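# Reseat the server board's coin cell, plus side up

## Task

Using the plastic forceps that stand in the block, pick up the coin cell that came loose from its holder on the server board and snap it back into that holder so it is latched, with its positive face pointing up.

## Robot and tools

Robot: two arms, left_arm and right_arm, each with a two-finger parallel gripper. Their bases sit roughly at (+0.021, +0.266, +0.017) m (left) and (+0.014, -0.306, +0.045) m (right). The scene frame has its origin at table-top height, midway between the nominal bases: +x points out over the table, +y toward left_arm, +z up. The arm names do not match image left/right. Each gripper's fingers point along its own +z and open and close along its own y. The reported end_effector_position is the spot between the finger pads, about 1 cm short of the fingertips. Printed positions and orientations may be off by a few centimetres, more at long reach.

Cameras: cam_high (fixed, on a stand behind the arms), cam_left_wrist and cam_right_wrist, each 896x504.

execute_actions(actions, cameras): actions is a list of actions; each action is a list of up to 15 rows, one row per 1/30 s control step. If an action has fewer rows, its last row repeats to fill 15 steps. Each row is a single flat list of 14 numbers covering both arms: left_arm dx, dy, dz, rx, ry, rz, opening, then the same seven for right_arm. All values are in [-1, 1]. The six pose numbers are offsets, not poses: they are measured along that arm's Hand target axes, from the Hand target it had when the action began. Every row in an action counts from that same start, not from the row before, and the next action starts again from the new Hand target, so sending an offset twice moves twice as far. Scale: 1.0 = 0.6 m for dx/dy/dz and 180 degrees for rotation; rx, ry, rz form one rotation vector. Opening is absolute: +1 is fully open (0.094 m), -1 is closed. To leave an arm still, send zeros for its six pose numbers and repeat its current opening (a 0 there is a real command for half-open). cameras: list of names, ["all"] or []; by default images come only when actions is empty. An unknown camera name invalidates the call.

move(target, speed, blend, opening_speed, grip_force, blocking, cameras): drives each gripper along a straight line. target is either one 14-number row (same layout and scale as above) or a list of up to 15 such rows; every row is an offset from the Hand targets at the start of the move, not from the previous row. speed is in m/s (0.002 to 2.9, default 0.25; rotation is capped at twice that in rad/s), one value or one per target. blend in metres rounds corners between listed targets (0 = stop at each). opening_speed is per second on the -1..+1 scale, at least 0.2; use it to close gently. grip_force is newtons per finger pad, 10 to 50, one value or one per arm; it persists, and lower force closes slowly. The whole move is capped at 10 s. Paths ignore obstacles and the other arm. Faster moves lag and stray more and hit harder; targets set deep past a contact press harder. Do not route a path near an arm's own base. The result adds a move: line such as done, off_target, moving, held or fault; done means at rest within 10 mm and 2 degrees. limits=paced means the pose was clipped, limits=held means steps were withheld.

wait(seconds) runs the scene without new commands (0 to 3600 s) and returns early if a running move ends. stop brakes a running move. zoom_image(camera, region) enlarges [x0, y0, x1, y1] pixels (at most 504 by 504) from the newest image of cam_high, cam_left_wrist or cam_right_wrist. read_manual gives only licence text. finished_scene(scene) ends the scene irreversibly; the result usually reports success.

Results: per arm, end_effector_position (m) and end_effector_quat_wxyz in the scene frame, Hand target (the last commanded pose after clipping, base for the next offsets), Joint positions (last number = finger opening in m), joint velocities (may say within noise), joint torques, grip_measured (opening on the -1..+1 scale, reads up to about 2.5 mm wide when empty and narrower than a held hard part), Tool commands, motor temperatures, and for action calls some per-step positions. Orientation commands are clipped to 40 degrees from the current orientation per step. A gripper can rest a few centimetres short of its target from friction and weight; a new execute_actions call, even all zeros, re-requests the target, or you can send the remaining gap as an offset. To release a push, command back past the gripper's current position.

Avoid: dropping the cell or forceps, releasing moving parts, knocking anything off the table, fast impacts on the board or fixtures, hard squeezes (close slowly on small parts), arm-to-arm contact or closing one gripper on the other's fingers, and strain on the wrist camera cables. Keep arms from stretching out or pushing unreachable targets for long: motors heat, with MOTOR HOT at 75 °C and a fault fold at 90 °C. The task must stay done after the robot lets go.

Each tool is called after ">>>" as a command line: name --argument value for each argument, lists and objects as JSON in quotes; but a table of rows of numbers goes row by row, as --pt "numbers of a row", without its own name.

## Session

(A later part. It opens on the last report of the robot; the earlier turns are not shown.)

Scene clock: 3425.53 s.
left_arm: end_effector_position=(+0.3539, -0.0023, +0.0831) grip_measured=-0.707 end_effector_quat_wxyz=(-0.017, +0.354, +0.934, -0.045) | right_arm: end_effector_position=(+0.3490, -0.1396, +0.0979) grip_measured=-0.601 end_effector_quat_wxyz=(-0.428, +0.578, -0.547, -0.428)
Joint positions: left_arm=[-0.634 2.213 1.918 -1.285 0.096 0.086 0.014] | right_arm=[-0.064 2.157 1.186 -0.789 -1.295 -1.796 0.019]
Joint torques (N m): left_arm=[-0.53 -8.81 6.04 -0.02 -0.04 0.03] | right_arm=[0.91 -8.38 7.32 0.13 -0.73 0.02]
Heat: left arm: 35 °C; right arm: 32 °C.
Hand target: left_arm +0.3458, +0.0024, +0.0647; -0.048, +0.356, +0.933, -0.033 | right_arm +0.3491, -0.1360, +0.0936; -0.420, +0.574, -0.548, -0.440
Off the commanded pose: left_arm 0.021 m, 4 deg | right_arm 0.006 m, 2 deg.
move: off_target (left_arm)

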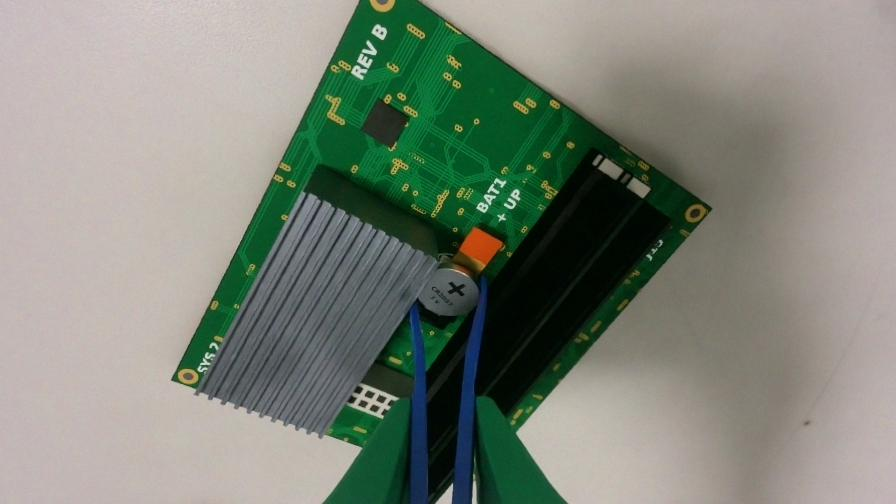

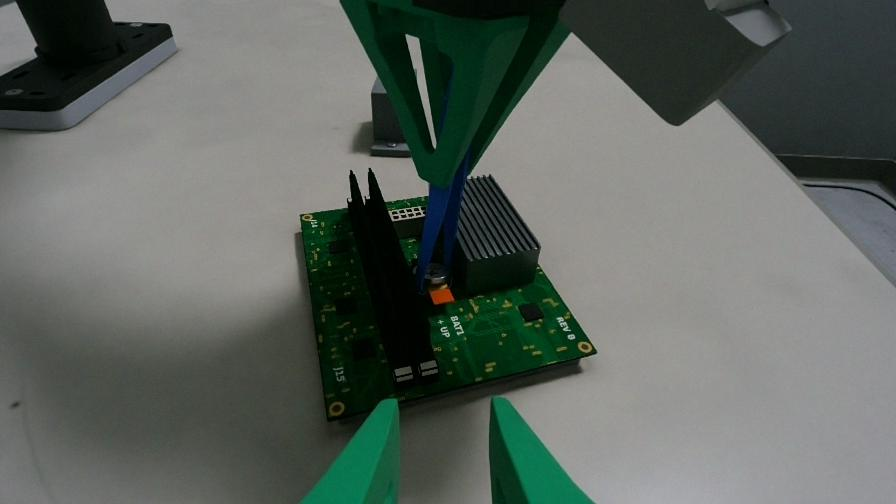

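>>> move --pt "-0.0092 0.0 0.0 0 -0.007 0 -0.71 0 0 0 0 0 0 -0.6" --pt "-0.0092 0.0 0.0 0 -0.007 0 -0.622 0 0 0 0 0 0 -0.6" --speed 0.03 --opening_speed 0.3 --cameras '["cam_left_wrist","cam_right_wrist"]'

>>> zoom_image --camera "cam_left_wrist" --region '[395, 240, 495, 340]'

>>> zoom_image --camera "cam_right_wrist" --region '[390, 230, 460, 300]'

Scene clock: 3444.03 s.
left_arm: end_effector_position=(+0.3539, -0.0023, +0.0831) grip_measured=-0.624 end_effector_quat_wxyz=(-0.017, +0.354, +0.934, -0.045) | right_arm: end_effector_position=(+0.3490, -0.1396, +0.0979) grip_measured=-0.601 end_effector_quat_wxyz=(-0.428, +0.578, -0.547, -0.428)
Joint positions: left_arm=[-0.634 2.213 1.918 -1.285 0.096 0.086 0.018] | right_arm=[-0.064 2.157 1.186 -0.789 -1.295 -1.796 0.019]
Joint torques (N m): left_arm=[-0.58 -8.88 5.89 0.26 -0.02 0] | right_arm=[0.9 -8.38 7.31 0.13 -0.73 0.02]
Heat: left arm: 35 °C; right arm: 32 °C.
Hand target: left_arm +0.3499, -0.0013, +0.0644; -0.038, +0.355, +0.933, -0.037 | right_arm +0.3491, -0.1360, +0.0936; -0.420, +0.574, -0.548, -0.440
Off the commanded pose: left_arm 0.019 m, 3 deg | right_arm 0.006 m, 2 deg.
move: off_target (left_arm); target 2's new opening was sent with left_arm's hand 0.019 m and 3 deg from that target

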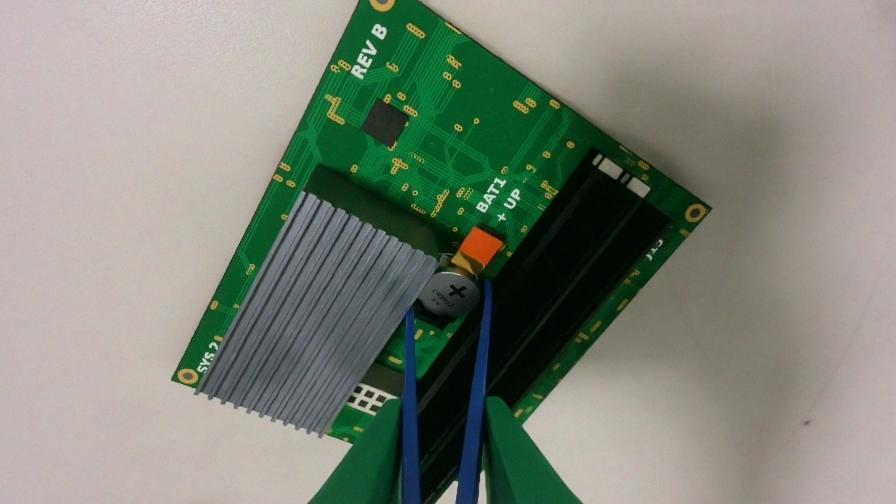

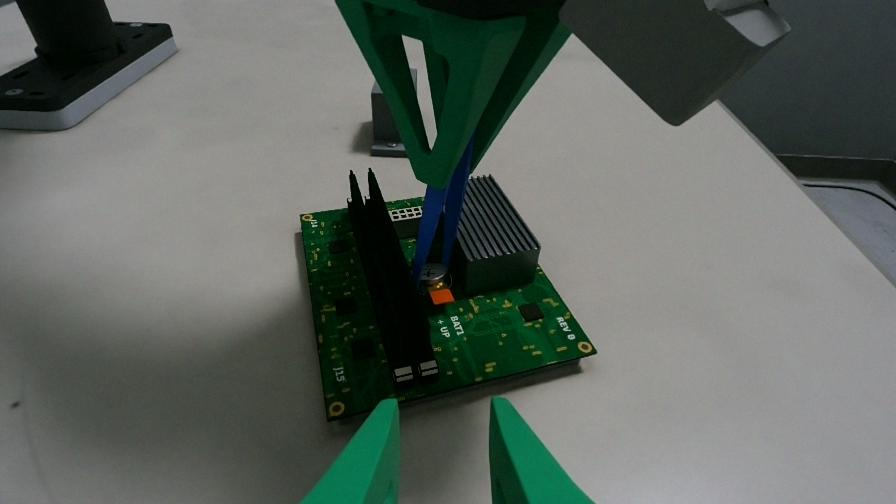

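Scaled by 5.040 from the camera's image (finer frame: 1280x720).

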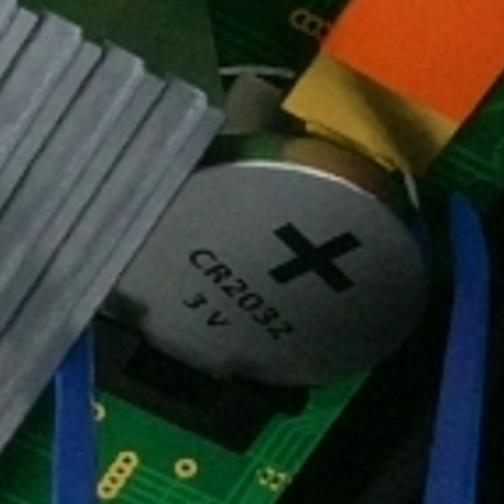

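Scaled by 7.200 from the camera's image (finer frame: 1280x720).

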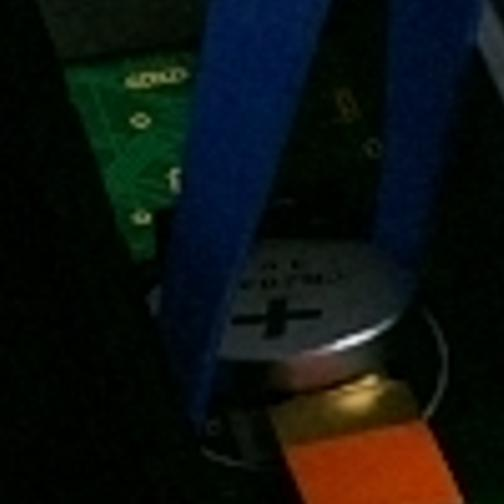

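>>> move --target '[-0.0087,-0.0026,-0.0335,0,0,0,-0.622,0,0,0,0,0,0,-0.6]' --speed 0.05 --cameras '["cam_left_wrist","cam_right_wrist"]'

>>> zoom_image --camera "cam_left_wrist" --region '[395, 240, 495, 340]'

>>> zoom_image --camera "cam_right_wrist" --region '[390, 230, 460, 300]'

Scene clock: 3454.60 s.
left_arm: end_effector_position=(+0.3550, -0.0031, +0.0952) grip_measured=-0.624 end_effector_quat_wxyz=(-0.023, +0.354, +0.934, -0.043) | right_arm: end_effector_position=(+0.3490, -0.1396, +0.0979) grip_measured=-0.601 end_effector_quat_wxyz=(-0.428, +0.578, -0.547, -0.428)
Joint positions: left_arm=[-0.634 2.231 1.995 -1.355 0.096 0.086 0.018] | right_arm=[-0.064 2.157 1.186 -0.789 -1.295 -1.796 0.019]
Joint torques (N m): left_arm=[-0.58 -8.55 9.18 0 -0.02 0] | right_arm=[0.91 -8.36 7.31 0.13 -0.72 0.03]
Heat: left arm: 35 °C; right arm: 32 °C.
Hand target: left_arm +0.3547, -0.0050, +0.0842; -0.038, +0.355, +0.933, -0.037 | right_arm +0.3491, -0.1360, +0.0936; -0.420, +0.574, -0.548, -0.440
Off the commanded pose: left_arm 0.011 m, 2 deg | right_arm 0.006 m, 2 deg.
move: off_target (left_arm)

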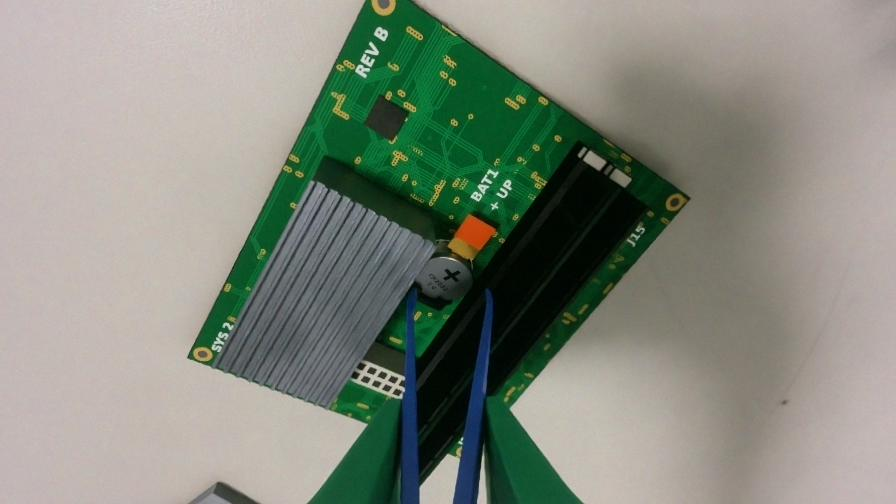

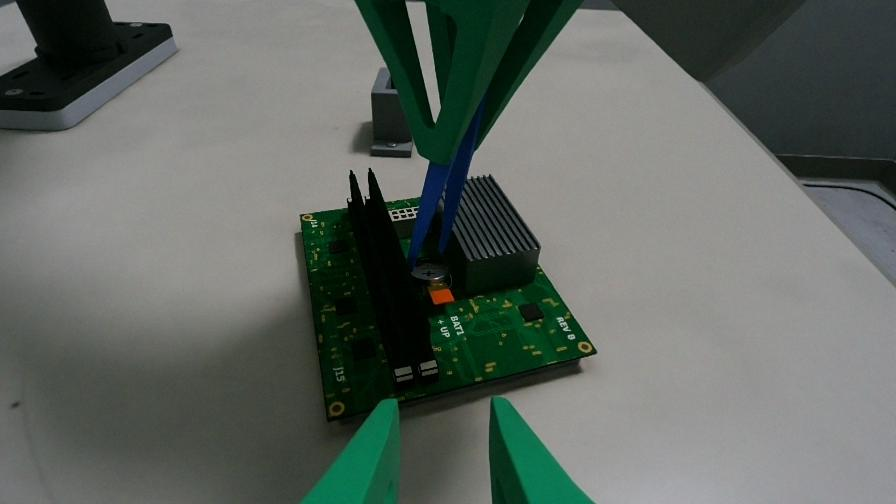

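Scaled by 5.040 from the camera's image (finer frame: 1280x720).

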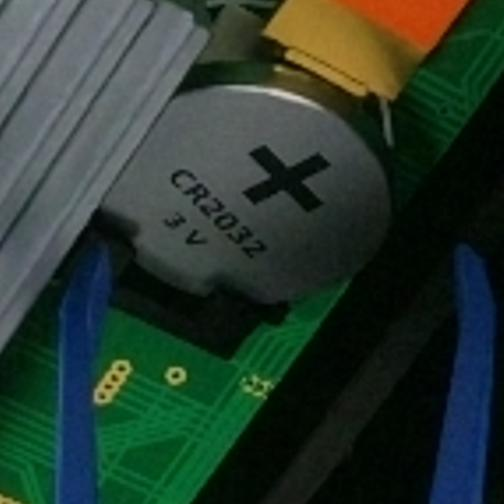

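Scaled by 7.200 from the camera's image (finer frame: 1280x720).

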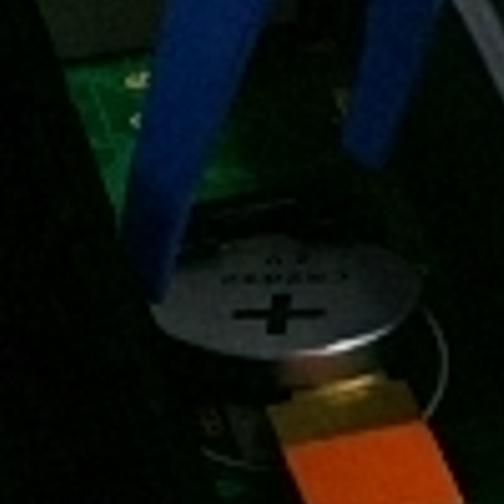

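>>> move --pt "0.0037 -0.008 -0.0828 0 0 0 -0.64 0 0 0 0 0 0 -0.6" --pt "0.2652 0.1802 -0.0975 -0.0353 -0.0542 -0.2172 -0.64 0 0 0 0 0 0 -0.6" --speed 0.12 --blend '[0.01,0]' --cameras '["cam_left_wrist","cam_right_wrist"]'

>>> zoom_image --camera "cam_right_wrist" --region '[390, 210, 470, 310]'

Scene clock: 3517.57 s.
left_arm: end_effector_position=(+0.3126, +0.1806, +0.1346) grip_measured=-0.638 end_effector_quat_wxyz=(+0.033, +0.027, +0.999, -0.002) | right_arm: end_effector_position=(+0.3490, -0.1396, +0.0979) grip_measured=-0.601 end_effector_quat_wxyz=(-0.428, +0.578, -0.547, -0.428)
Joint positions: left_arm=[-0.29 1.634 1.338 -1.211 -0.015 -0.243 0.017] | right_arm=[-0.064 2.157 1.186 -0.789 -1.295 -1.796 0.019]
Joint torques (N m): left_arm=[0.39 -9.55 5.68 0.53 -0.15 -0.08] | right_arm=[0.91 -8.38 7.31 0.13 -0.73 0.02]
Heat: left arm: 36 °C; right arm: 32 °C.
Hand target: left_arm +0.3133, +0.1839, +0.1390; +0.049, +0.020, +0.999, -0.001 | right_arm +0.3491, -0.1360, +0.0936; -0.420, +0.574, -0.548, -0.440
Off the commanded pose: left_arm 0.006 m, 2 deg | right_arm 0.006 m, 2 deg.
move: done

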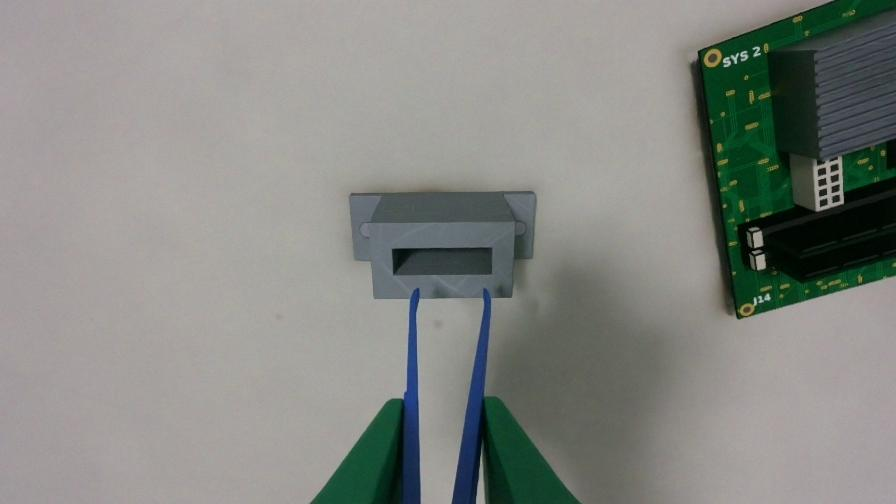

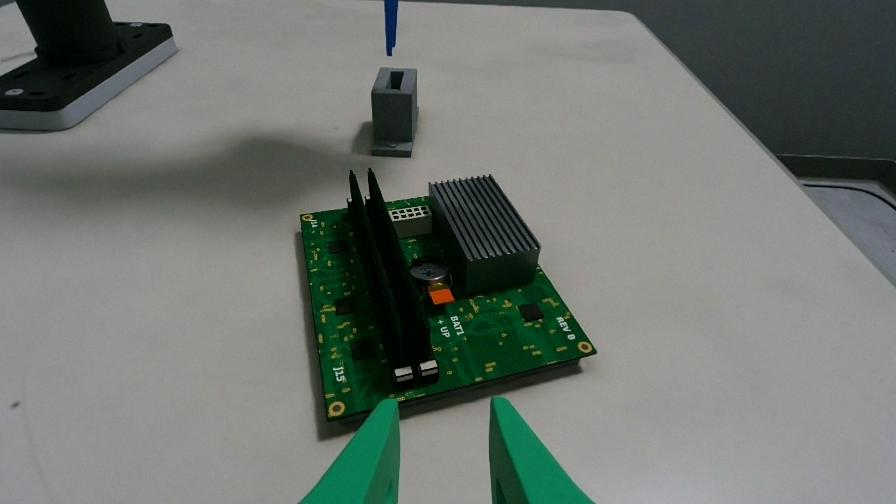

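Scaled by 5.040 from the camera's image (finer frame: 1280x720).

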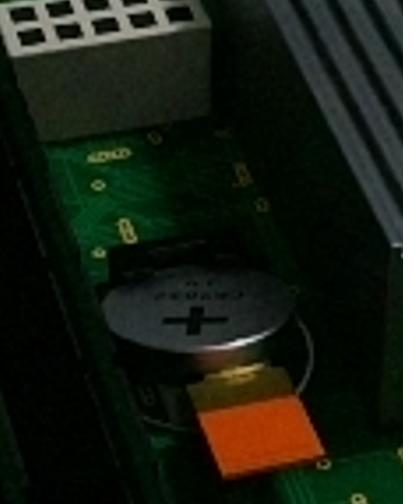

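>>> move --target '[-0.0028,0.0057,0.017,0,0,0,-0.645,0,0,0,0,0,0,-0.6]' --speed 0.08 --cameras '["cam_left_wrist","cam_right_wrist"]'

>>> zoom_image --camera "cam_right_wrist" --region '[320, 0, 480, 180]'

Scene clock: 3533.63 s.
left_arm: end_effector_position=(+0.3156, +0.1845, +0.1272) grip_measured=-0.643 end_effector_quat_wxyz=(+0.037, +0.020, +0.999, -0.002) | right_arm: end_effector_position=(+0.3490, -0.1396, +0.0979) grip_measured=-0.601 end_effector_quat_wxyz=(-0.428, +0.578, -0.547, -0.428)
Joint positions: left_arm=[-0.276 1.634 1.308 -1.172 -0.015 -0.241 0.017] | right_arm=[-0.064 2.157 1.186 -0.789 -1.295 -1.796 0.019]
Joint torques (N m): left_arm=[0.32 -8.75 5.65 0.58 -0.13 0.08] | right_arm=[0.92 -8.38 7.32 0.13 -0.72 0.02]
Heat: left arm: 37 °C; right arm: 32 °C.
Hand target: left_arm +0.3161, +0.1872, +0.1291; +0.049, +0.020, +0.999, -0.001 | right_arm +0.3491, -0.1360, +0.0936; -0.420, +0.574, -0.548, -0.440
Off the commanded pose: left_arm 0.003 m, 1 deg | right_arm 0.006 m, 2 deg.
move: done

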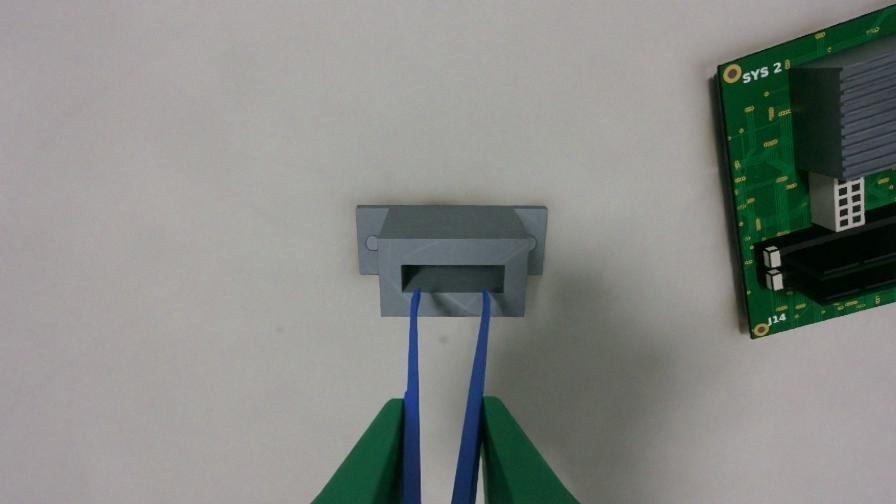

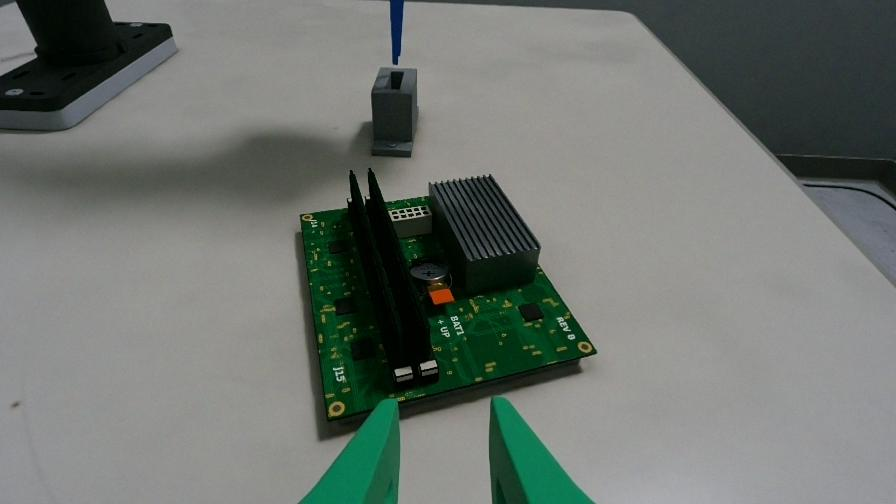

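Scaled by 2.800 from the camera's image (finer frame: 1280x720).

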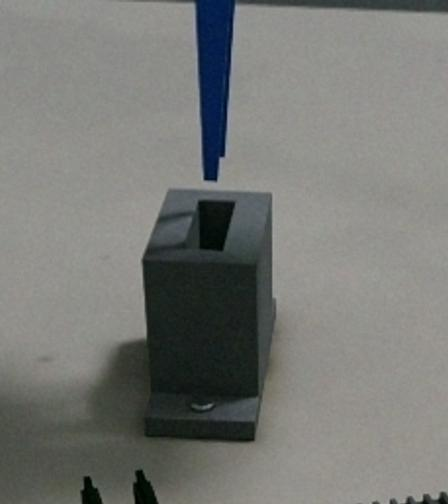

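>>> move --target '[0.009,-0.0005,0.0778,0,0,0,-0.65,0,0,0,0,0,0,-0.6]' --speed 0.08 --cameras '["cam_left_wrist","cam_right_wrist"]'

>>> zoom_image --camera "cam_right_wrist" --region '[320, 0, 480, 180]'

Scene clock: 3545.10 s.
left_arm: end_effector_position=(+0.3156, +0.1844, +0.0881) grip_measured=-0.648 end_effector_quat_wxyz=(+0.050, +0.020, +0.999, -0.006) | right_arm: end_effector_position=(+0.3490, -0.1396, +0.0979) grip_measured=-0.601 end_effector_quat_wxyz=(-0.428, +0.578, -0.547, -0.428)
Joint positions: left_arm=[-0.276 1.634 1.148 -0.986 -0.015 -0.241 0.017] | right_arm=[-0.064 2.157 1.186 -0.789 -1.295 -1.796 0.019]
Joint torques (N m): left_arm=[0.16 -6.11 5.59 0.6 -0.14 0.05] | right_arm=[0.9 -8.38 7.32 0.13 -0.73 0.03]
Heat: left arm: 37 °C; right arm: 32 °C.
Hand target: left_arm +0.3153, +0.1869, +0.0821; +0.049, +0.020, +0.999, -0.001 | right_arm +0.3491, -0.1360, +0.0936; -0.420, +0.574, -0.548, -0.440
Off the commanded pose: left_arm 0.006 m, 1 deg | right_arm 0.006 m, 2 deg.
move: done

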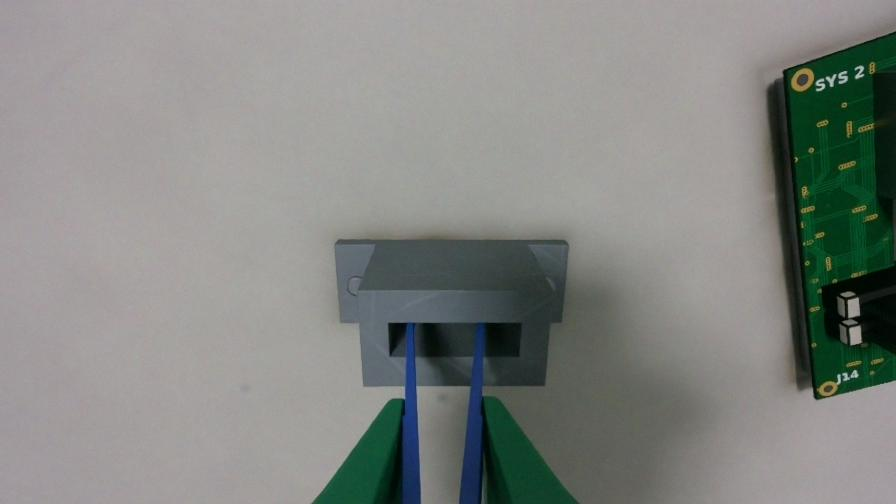

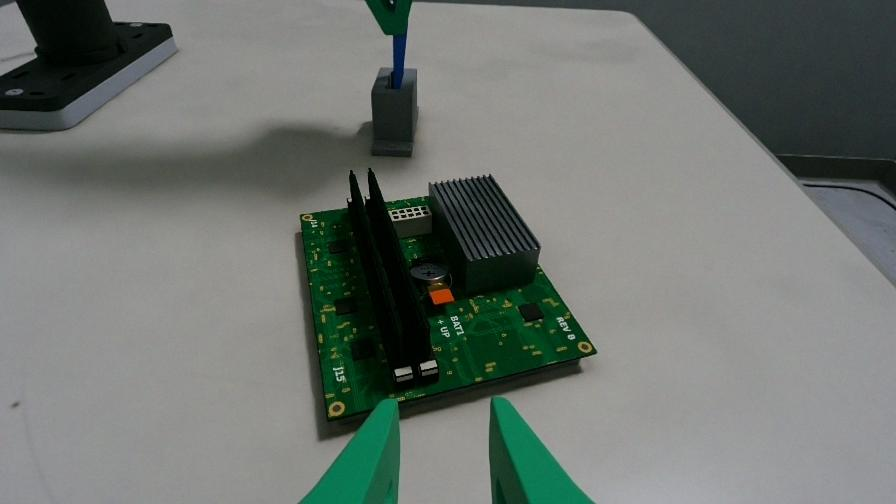

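Scaled by 2.800 from the camera's image (finer frame: 1280x720).

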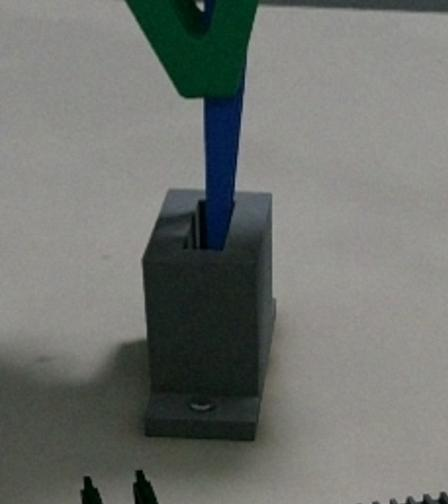

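>>> move --pt "0.0044 0.0 -0.0055 0 0 0 -0.65 0 0 0 0 0 0 -0.6" --pt "0.0057 0.0 0.013 0 0 0 -0.65 0 0 0 0 0 0 -0.6" --speed 0.04 --cameras '["cam_left_wrist","cam_right_wrist"]'

>>> zoom_image --camera "cam_right_wrist" --region '[320, 0, 480, 180]'

Scene clock: 3553.40 s.
left_arm: end_effector_position=(+0.3132, +0.1851, +0.0797) grip_measured=-0.648 end_effector_quat_wxyz=(+0.050, +0.020, +0.999, -0.006) | right_arm: end_effector_position=(+0.3490, -0.1396, +0.0979) grip_measured=-0.601 end_effector_quat_wxyz=(-0.428, +0.578, -0.547, -0.428)
Joint positions: left_arm=[-0.276 1.634 1.114 -0.952 -0.015 -0.241 0.017] | right_arm=[-0.064 2.157 1.186 -0.789 -1.295 -1.796 0.019]
Joint torques (N m): left_arm=[-0.03 -6.12 5.59 0.63 -0.13 0.02] | right_arm=[0.9 -8.38 7.32 0.13 -0.73 0.02]
Heat: left arm: 37 °C; right arm: 32 °C.
Hand target: left_arm +0.3126, +0.1870, +0.0740; +0.049, +0.020, +0.999, -0.001 | right_arm +0.3491, -0.1360, +0.0936; -0.420, +0.574, -0.548, -0.440
Off the commanded pose: left_arm 0.006 m, 1 deg | right_arm 0.006 m, 2 deg.
move: done

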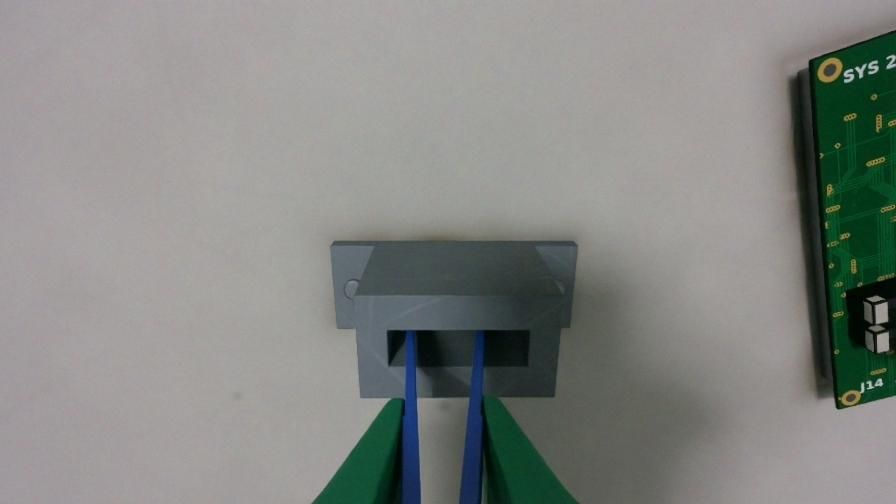

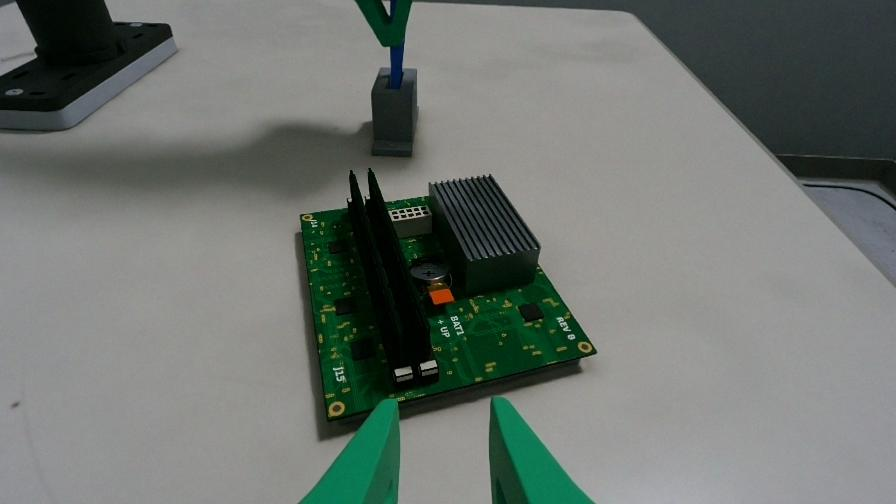

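Scaled by 2.800 from the camera's image (finer frame: 1280x720).

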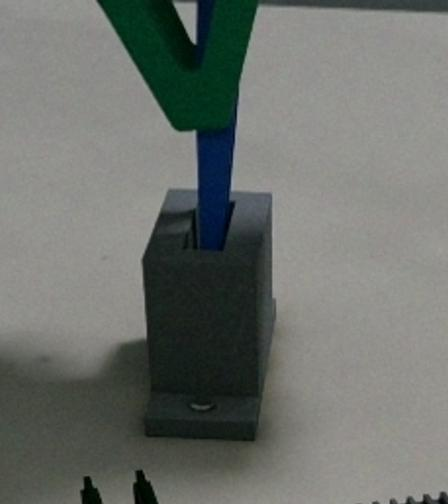

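>>> move --pt "0 0 0 0 0 0 -0.35 0 0 0 0 0 0 -0.6" --pt "0.012 0.0 -0.13 0 0 0 -0.35 0 0 0 0 0 0 -0.6" --speed 0.12 --opening_speed 0.6 --cameras '["cam_left_wrist","cam_right_wrist"]'

Scene clock: 3597.47 s.
left_arm: end_effector_position=(+0.2952, +0.1883, +0.1383) grip_measured=-0.352 end_effector_quat_wxyz=(+0.033, +0.021, +0.999, -0.001) | right_arm: end_effector_position=(+0.3490, -0.1396, +0.0979) grip_measured=-0.601 end_effector_quat_wxyz=(-0.428, +0.578, -0.547, -0.428)
Joint positions: left_arm=[-0.283 1.562 1.279 -1.224 -0.015 -0.246 0.03] | right_arm=[-0.064 2.157 1.186 -0.789 -1.295 -1.796 0.019]
Joint torques (N m): left_arm=[-0.54 -7.94 9.35 0.16 -0.15 -0.08] | right_arm=[0.91 -8.38 7.32 0.12 -0.73 0.03]
Heat: left arm: 35 °C; right arm: 32 °C.
Hand target: left_arm +0.2978, +0.1877, +0.1510; +0.049, +0.020, +0.999, -0.001 | right_arm +0.3491, -0.1360, +0.0936; -0.420, +0.574, -0.548, -0.440
Off the commanded pose: left_arm 0.013 m, 2 deg | right_arm 0.006 m, 2 deg.
move: off_target (left_arm)

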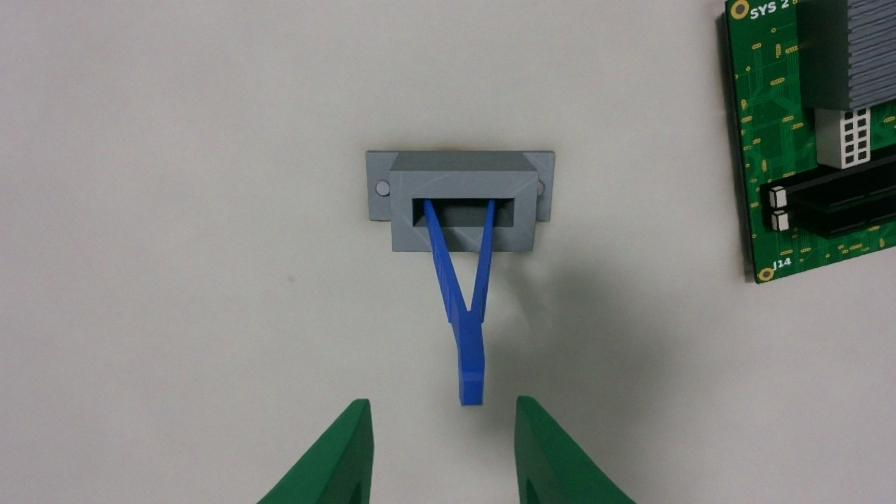

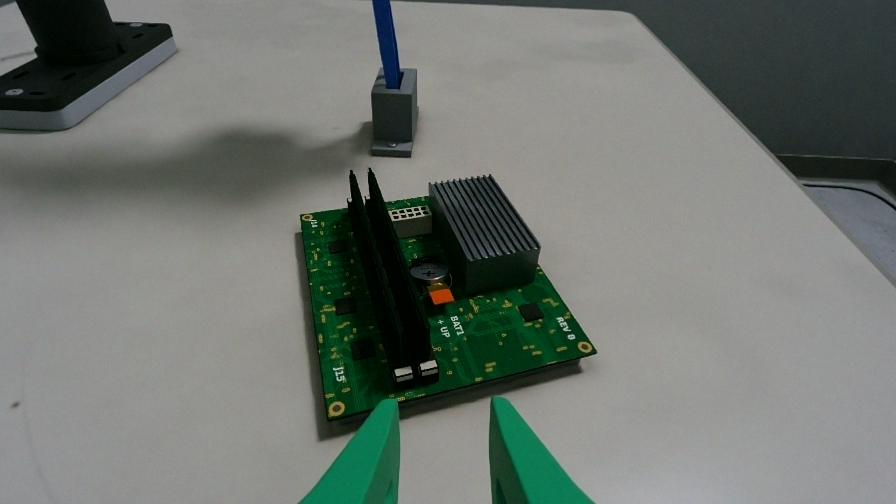

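>>> move --pt "-0.0059 0 -0.0597 0 0 0 -0.35 0 0 0 0 0 0 -0.6" --pt "-0.1 -0.3175 -0.0403 -0.0078 0.0952 0.3957 -0.35 0 0 0 0 0 0 -0.6" --pt "-0.0885 -0.3175 0.0775 -0.0078 0.0952 0.3957 -1 0 0 0 0 0 0 -0.6" --speed 0.15 --blend '[0.01,0.02,0]' --cameras '["cam_left_wrist","cam_right_wrist"]'

Scene clock: 3617.80 s.
left_arm: end_effector_position=(+0.3473, -0.0031, +0.1173) grip_measured=-0.986 end_effector_quat_wxyz=(-0.044, +0.594, +0.803, +0.036) | right_arm: end_effector_position=(+0.3490, -0.1396, +0.0979) grip_measured=-0.601 end_effector_quat_wxyz=(-0.428, +0.578, -0.547, -0.428)
Joint positions: left_arm=[-0.713 2.307 2.208 -1.567 -0.065 0.552 0.001] | right_arm=[-0.064 2.157 1.186 -0.789 -1.295 -1.796 0.019]
Joint torques (N m): left_arm=[-0.49 -9.52 8.95 -0.18 -0.12 0.08] | right_arm=[0.9 -8.39 7.32 0.13 -0.72 0.03]
Heat: left arm: 35 °C; right arm: 32 °C.
Hand target: left_arm +0.3475, -0.0050, +0.1098; -0.099, +0.595, +0.796, +0.042 | right_arm +0.3491, -0.1360, +0.0936; -0.420, +0.574, -0.548, -0.440
Off the commanded pose: left_arm 0.008 m, 6 deg | right_arm 0.006 m, 2 deg.
joint sent to its limit (left arm) — joint 4 (wrist pitch), lower limit. The joint targets are off in orientation, not in position.
move: off_target (left_arm); target 3's new opening was sent with left_arm's hand 0.008 m and 6 deg from that target

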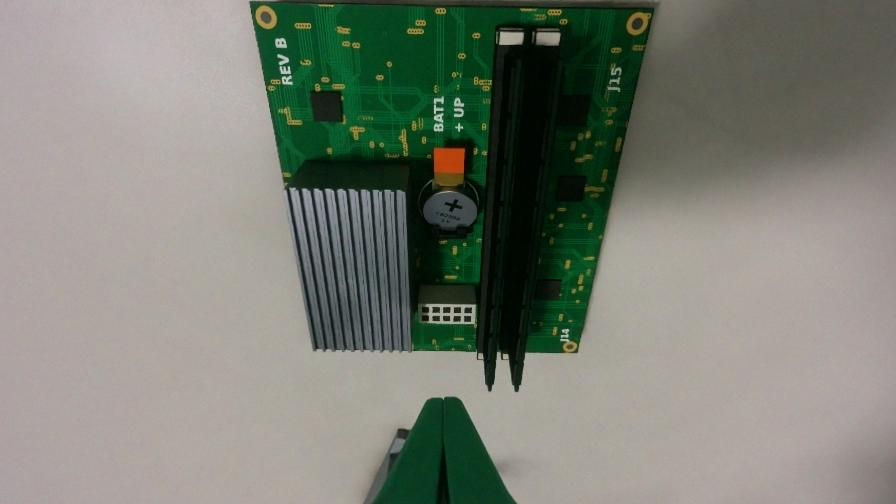

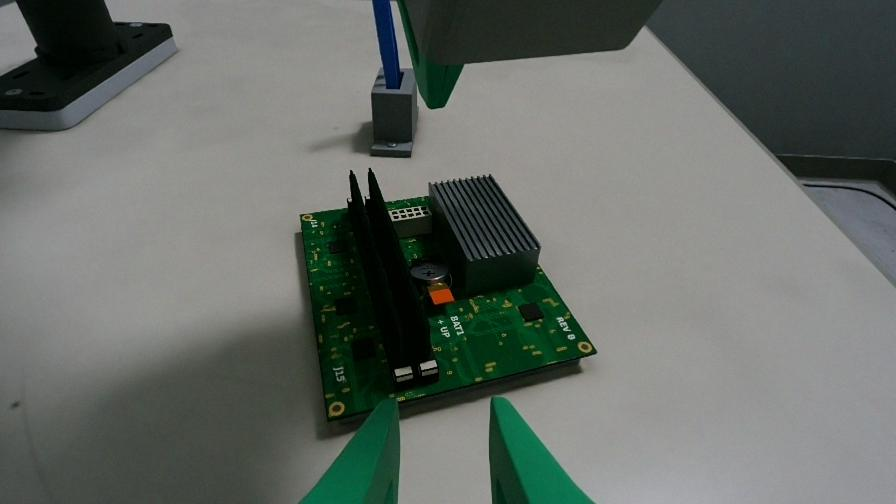

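>>> zoom_image --camera "cam_left_wrist" --region '[395, 130, 505, 250]'

Scaled by 4.200 from the camera's image (finer frame: 1280x720).

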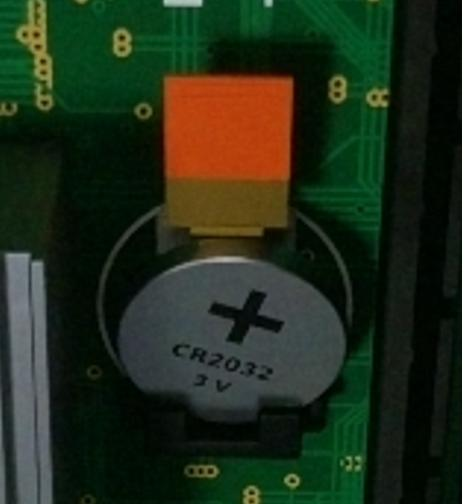

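>>> move --target '[-0.0193,0.0058,0.0892,0,0,0,-1,0,0,0,0,0,0,-0.6]' --speed 0.1 --cameras '["cam_left_wrist","cam_right_wrist"]'

>>> zoom_image --camera "cam_left_wrist" --region '[370, 230, 530, 430]'

Scene clock: 3669.30 s.
left_arm: end_effector_position=(+0.3480, -0.0037, +0.0729) grip_measured=-0.986 end_effector_quat_wxyz=(-0.086, +0.593, +0.799, +0.040) | right_arm: end_effector_position=(+0.3490, -0.1396, +0.0979) grip_measured=-0.601 end_effector_quat_wxyz=(-0.428, +0.578, -0.547, -0.428)
Joint positions: left_arm=[-0.713 2.41 2.2 -1.539 -0.065 0.552 0.001] | right_arm=[-0.064 2.157 1.186 -0.789 -1.295 -1.796 0.019]
Joint torques (N m): left_arm=[-0.36 -9.73 6.34 0.02 -0.1 0.04] | right_arm=[0.9 -8.36 7.31 0.13 -0.73 0.03]
Heat: left arm: 37 °C; right arm: 32 °C.
Hand target: left_arm +0.3481, -0.0050, +0.0549; -0.099, +0.595, +0.796, +0.042 | right_arm +0.3491, -0.1360, +0.0936; -0.420, +0.574, -0.548, -0.440
Off the commanded pose: left_arm 0.018 m, 2 deg | right_arm 0.006 m, 2 deg.
move: off_target (left_arm)

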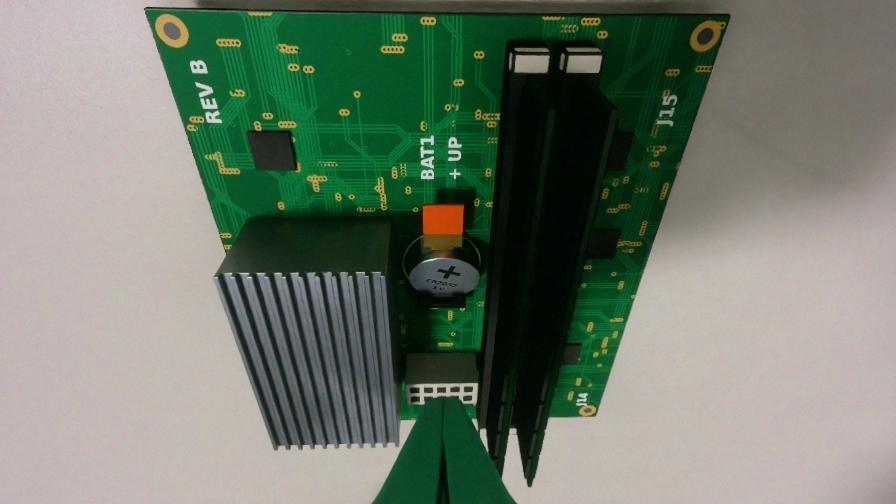

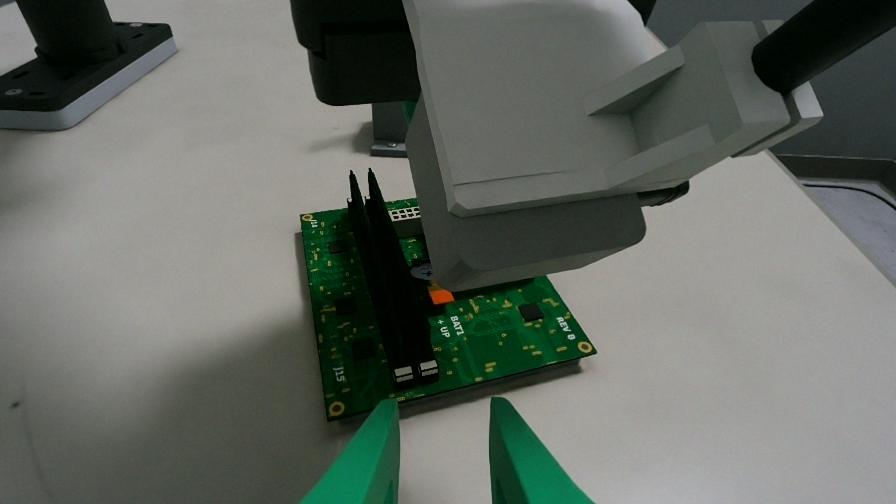

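Scaled by 2.520 from the camera's image (finer frame: 1280x720).

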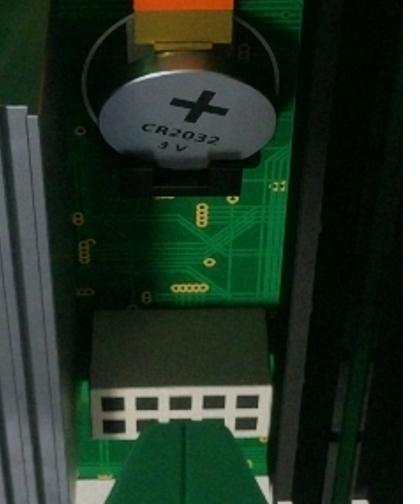

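>>> zoom_image --camera "cam_left_wrist" --region '[385, 200, 515, 330]'

Scaled by 3.877 from the camera's image (finer frame: 1280x720).

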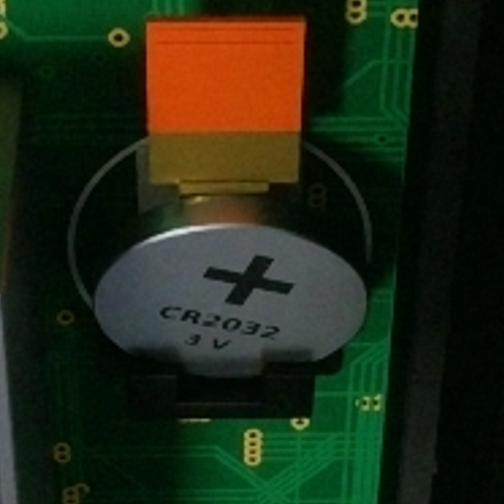

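>>> move --target '[-0.0098,0.0007,0.049,0,0,0,-1,0,0,-0.1,0,0,0,-0.6]' --speed 0.06 --cameras '["cam_left_wrist","cam_right_wrist"]'

>>> zoom_image --camera "cam_left_wrist" --region '[370, 270, 530, 430]'

Scene clock: 3749.27 s.
left_arm: end_effector_position=(+0.3508, -0.0062, +0.0481) grip_measured=-0.986 end_effector_quat_wxyz=(-0.077, +0.593, +0.800, +0.039) | right_arm: end_effector_position=(+0.3487, -0.1914, +0.1085) grip_measured=-0.601 end_effector_quat_wxyz=(-0.419, +0.570, -0.570, -0.417)
Joint positions: left_arm=[-0.713 2.41 2.104 -1.426 -0.065 0.552 0.001] | right_arm=[-0.212 2.192 1.295 -1.171 -1.221 -2.096 0.019]
Joint torques (N m): left_arm=[-0.51 -9.33 5.38 0.07 -0.11 0.02] | right_arm=[-0.58 -9.92 7.04 -0.3 -0.61 0.02]
Heat: left arm: 36 °C; right arm: 32 °C.
Hand target: left_arm +0.3470, -0.0050, +0.0250; -0.099, +0.595, +0.796, +0.042 | right_arm +0.3517, -0.1939, +0.1092; -0.420, +0.574, -0.548, -0.440
Off the commanded pose: left_arm 0.023 m, 3 deg | right_arm 0.004 m, 4 deg.
joint sent to its limit (right arm) — joint 6 (wrist roll), lower limit. The joint targets are off in orientation, not in position.
move: off_target (left_arm, right_arm)

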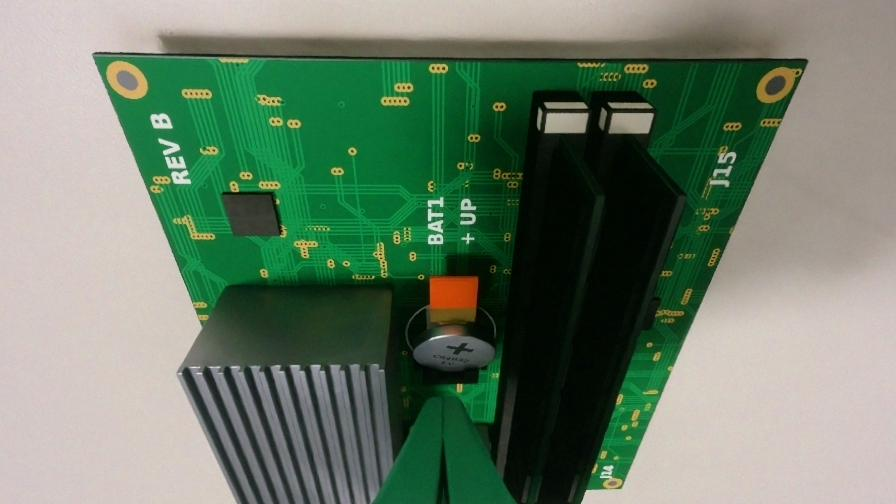

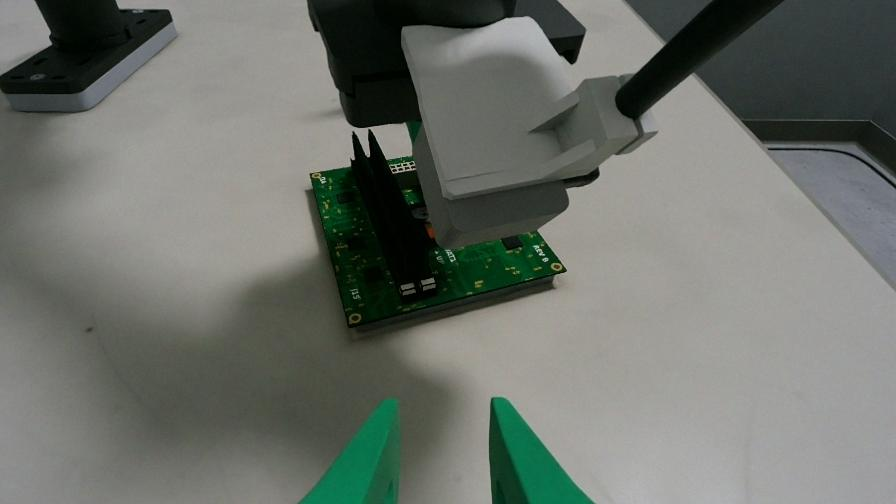

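Scaled by 3.150 from the camera's image (finer frame: 1280x720).

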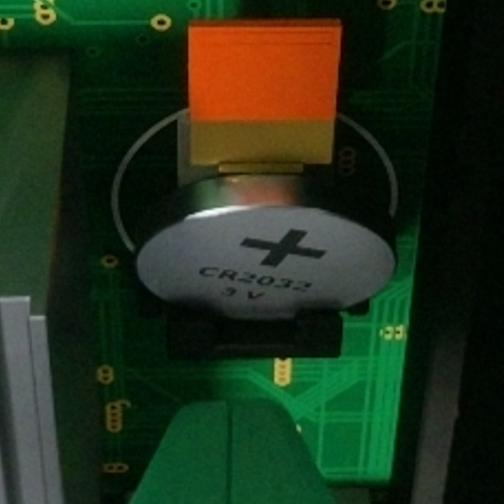

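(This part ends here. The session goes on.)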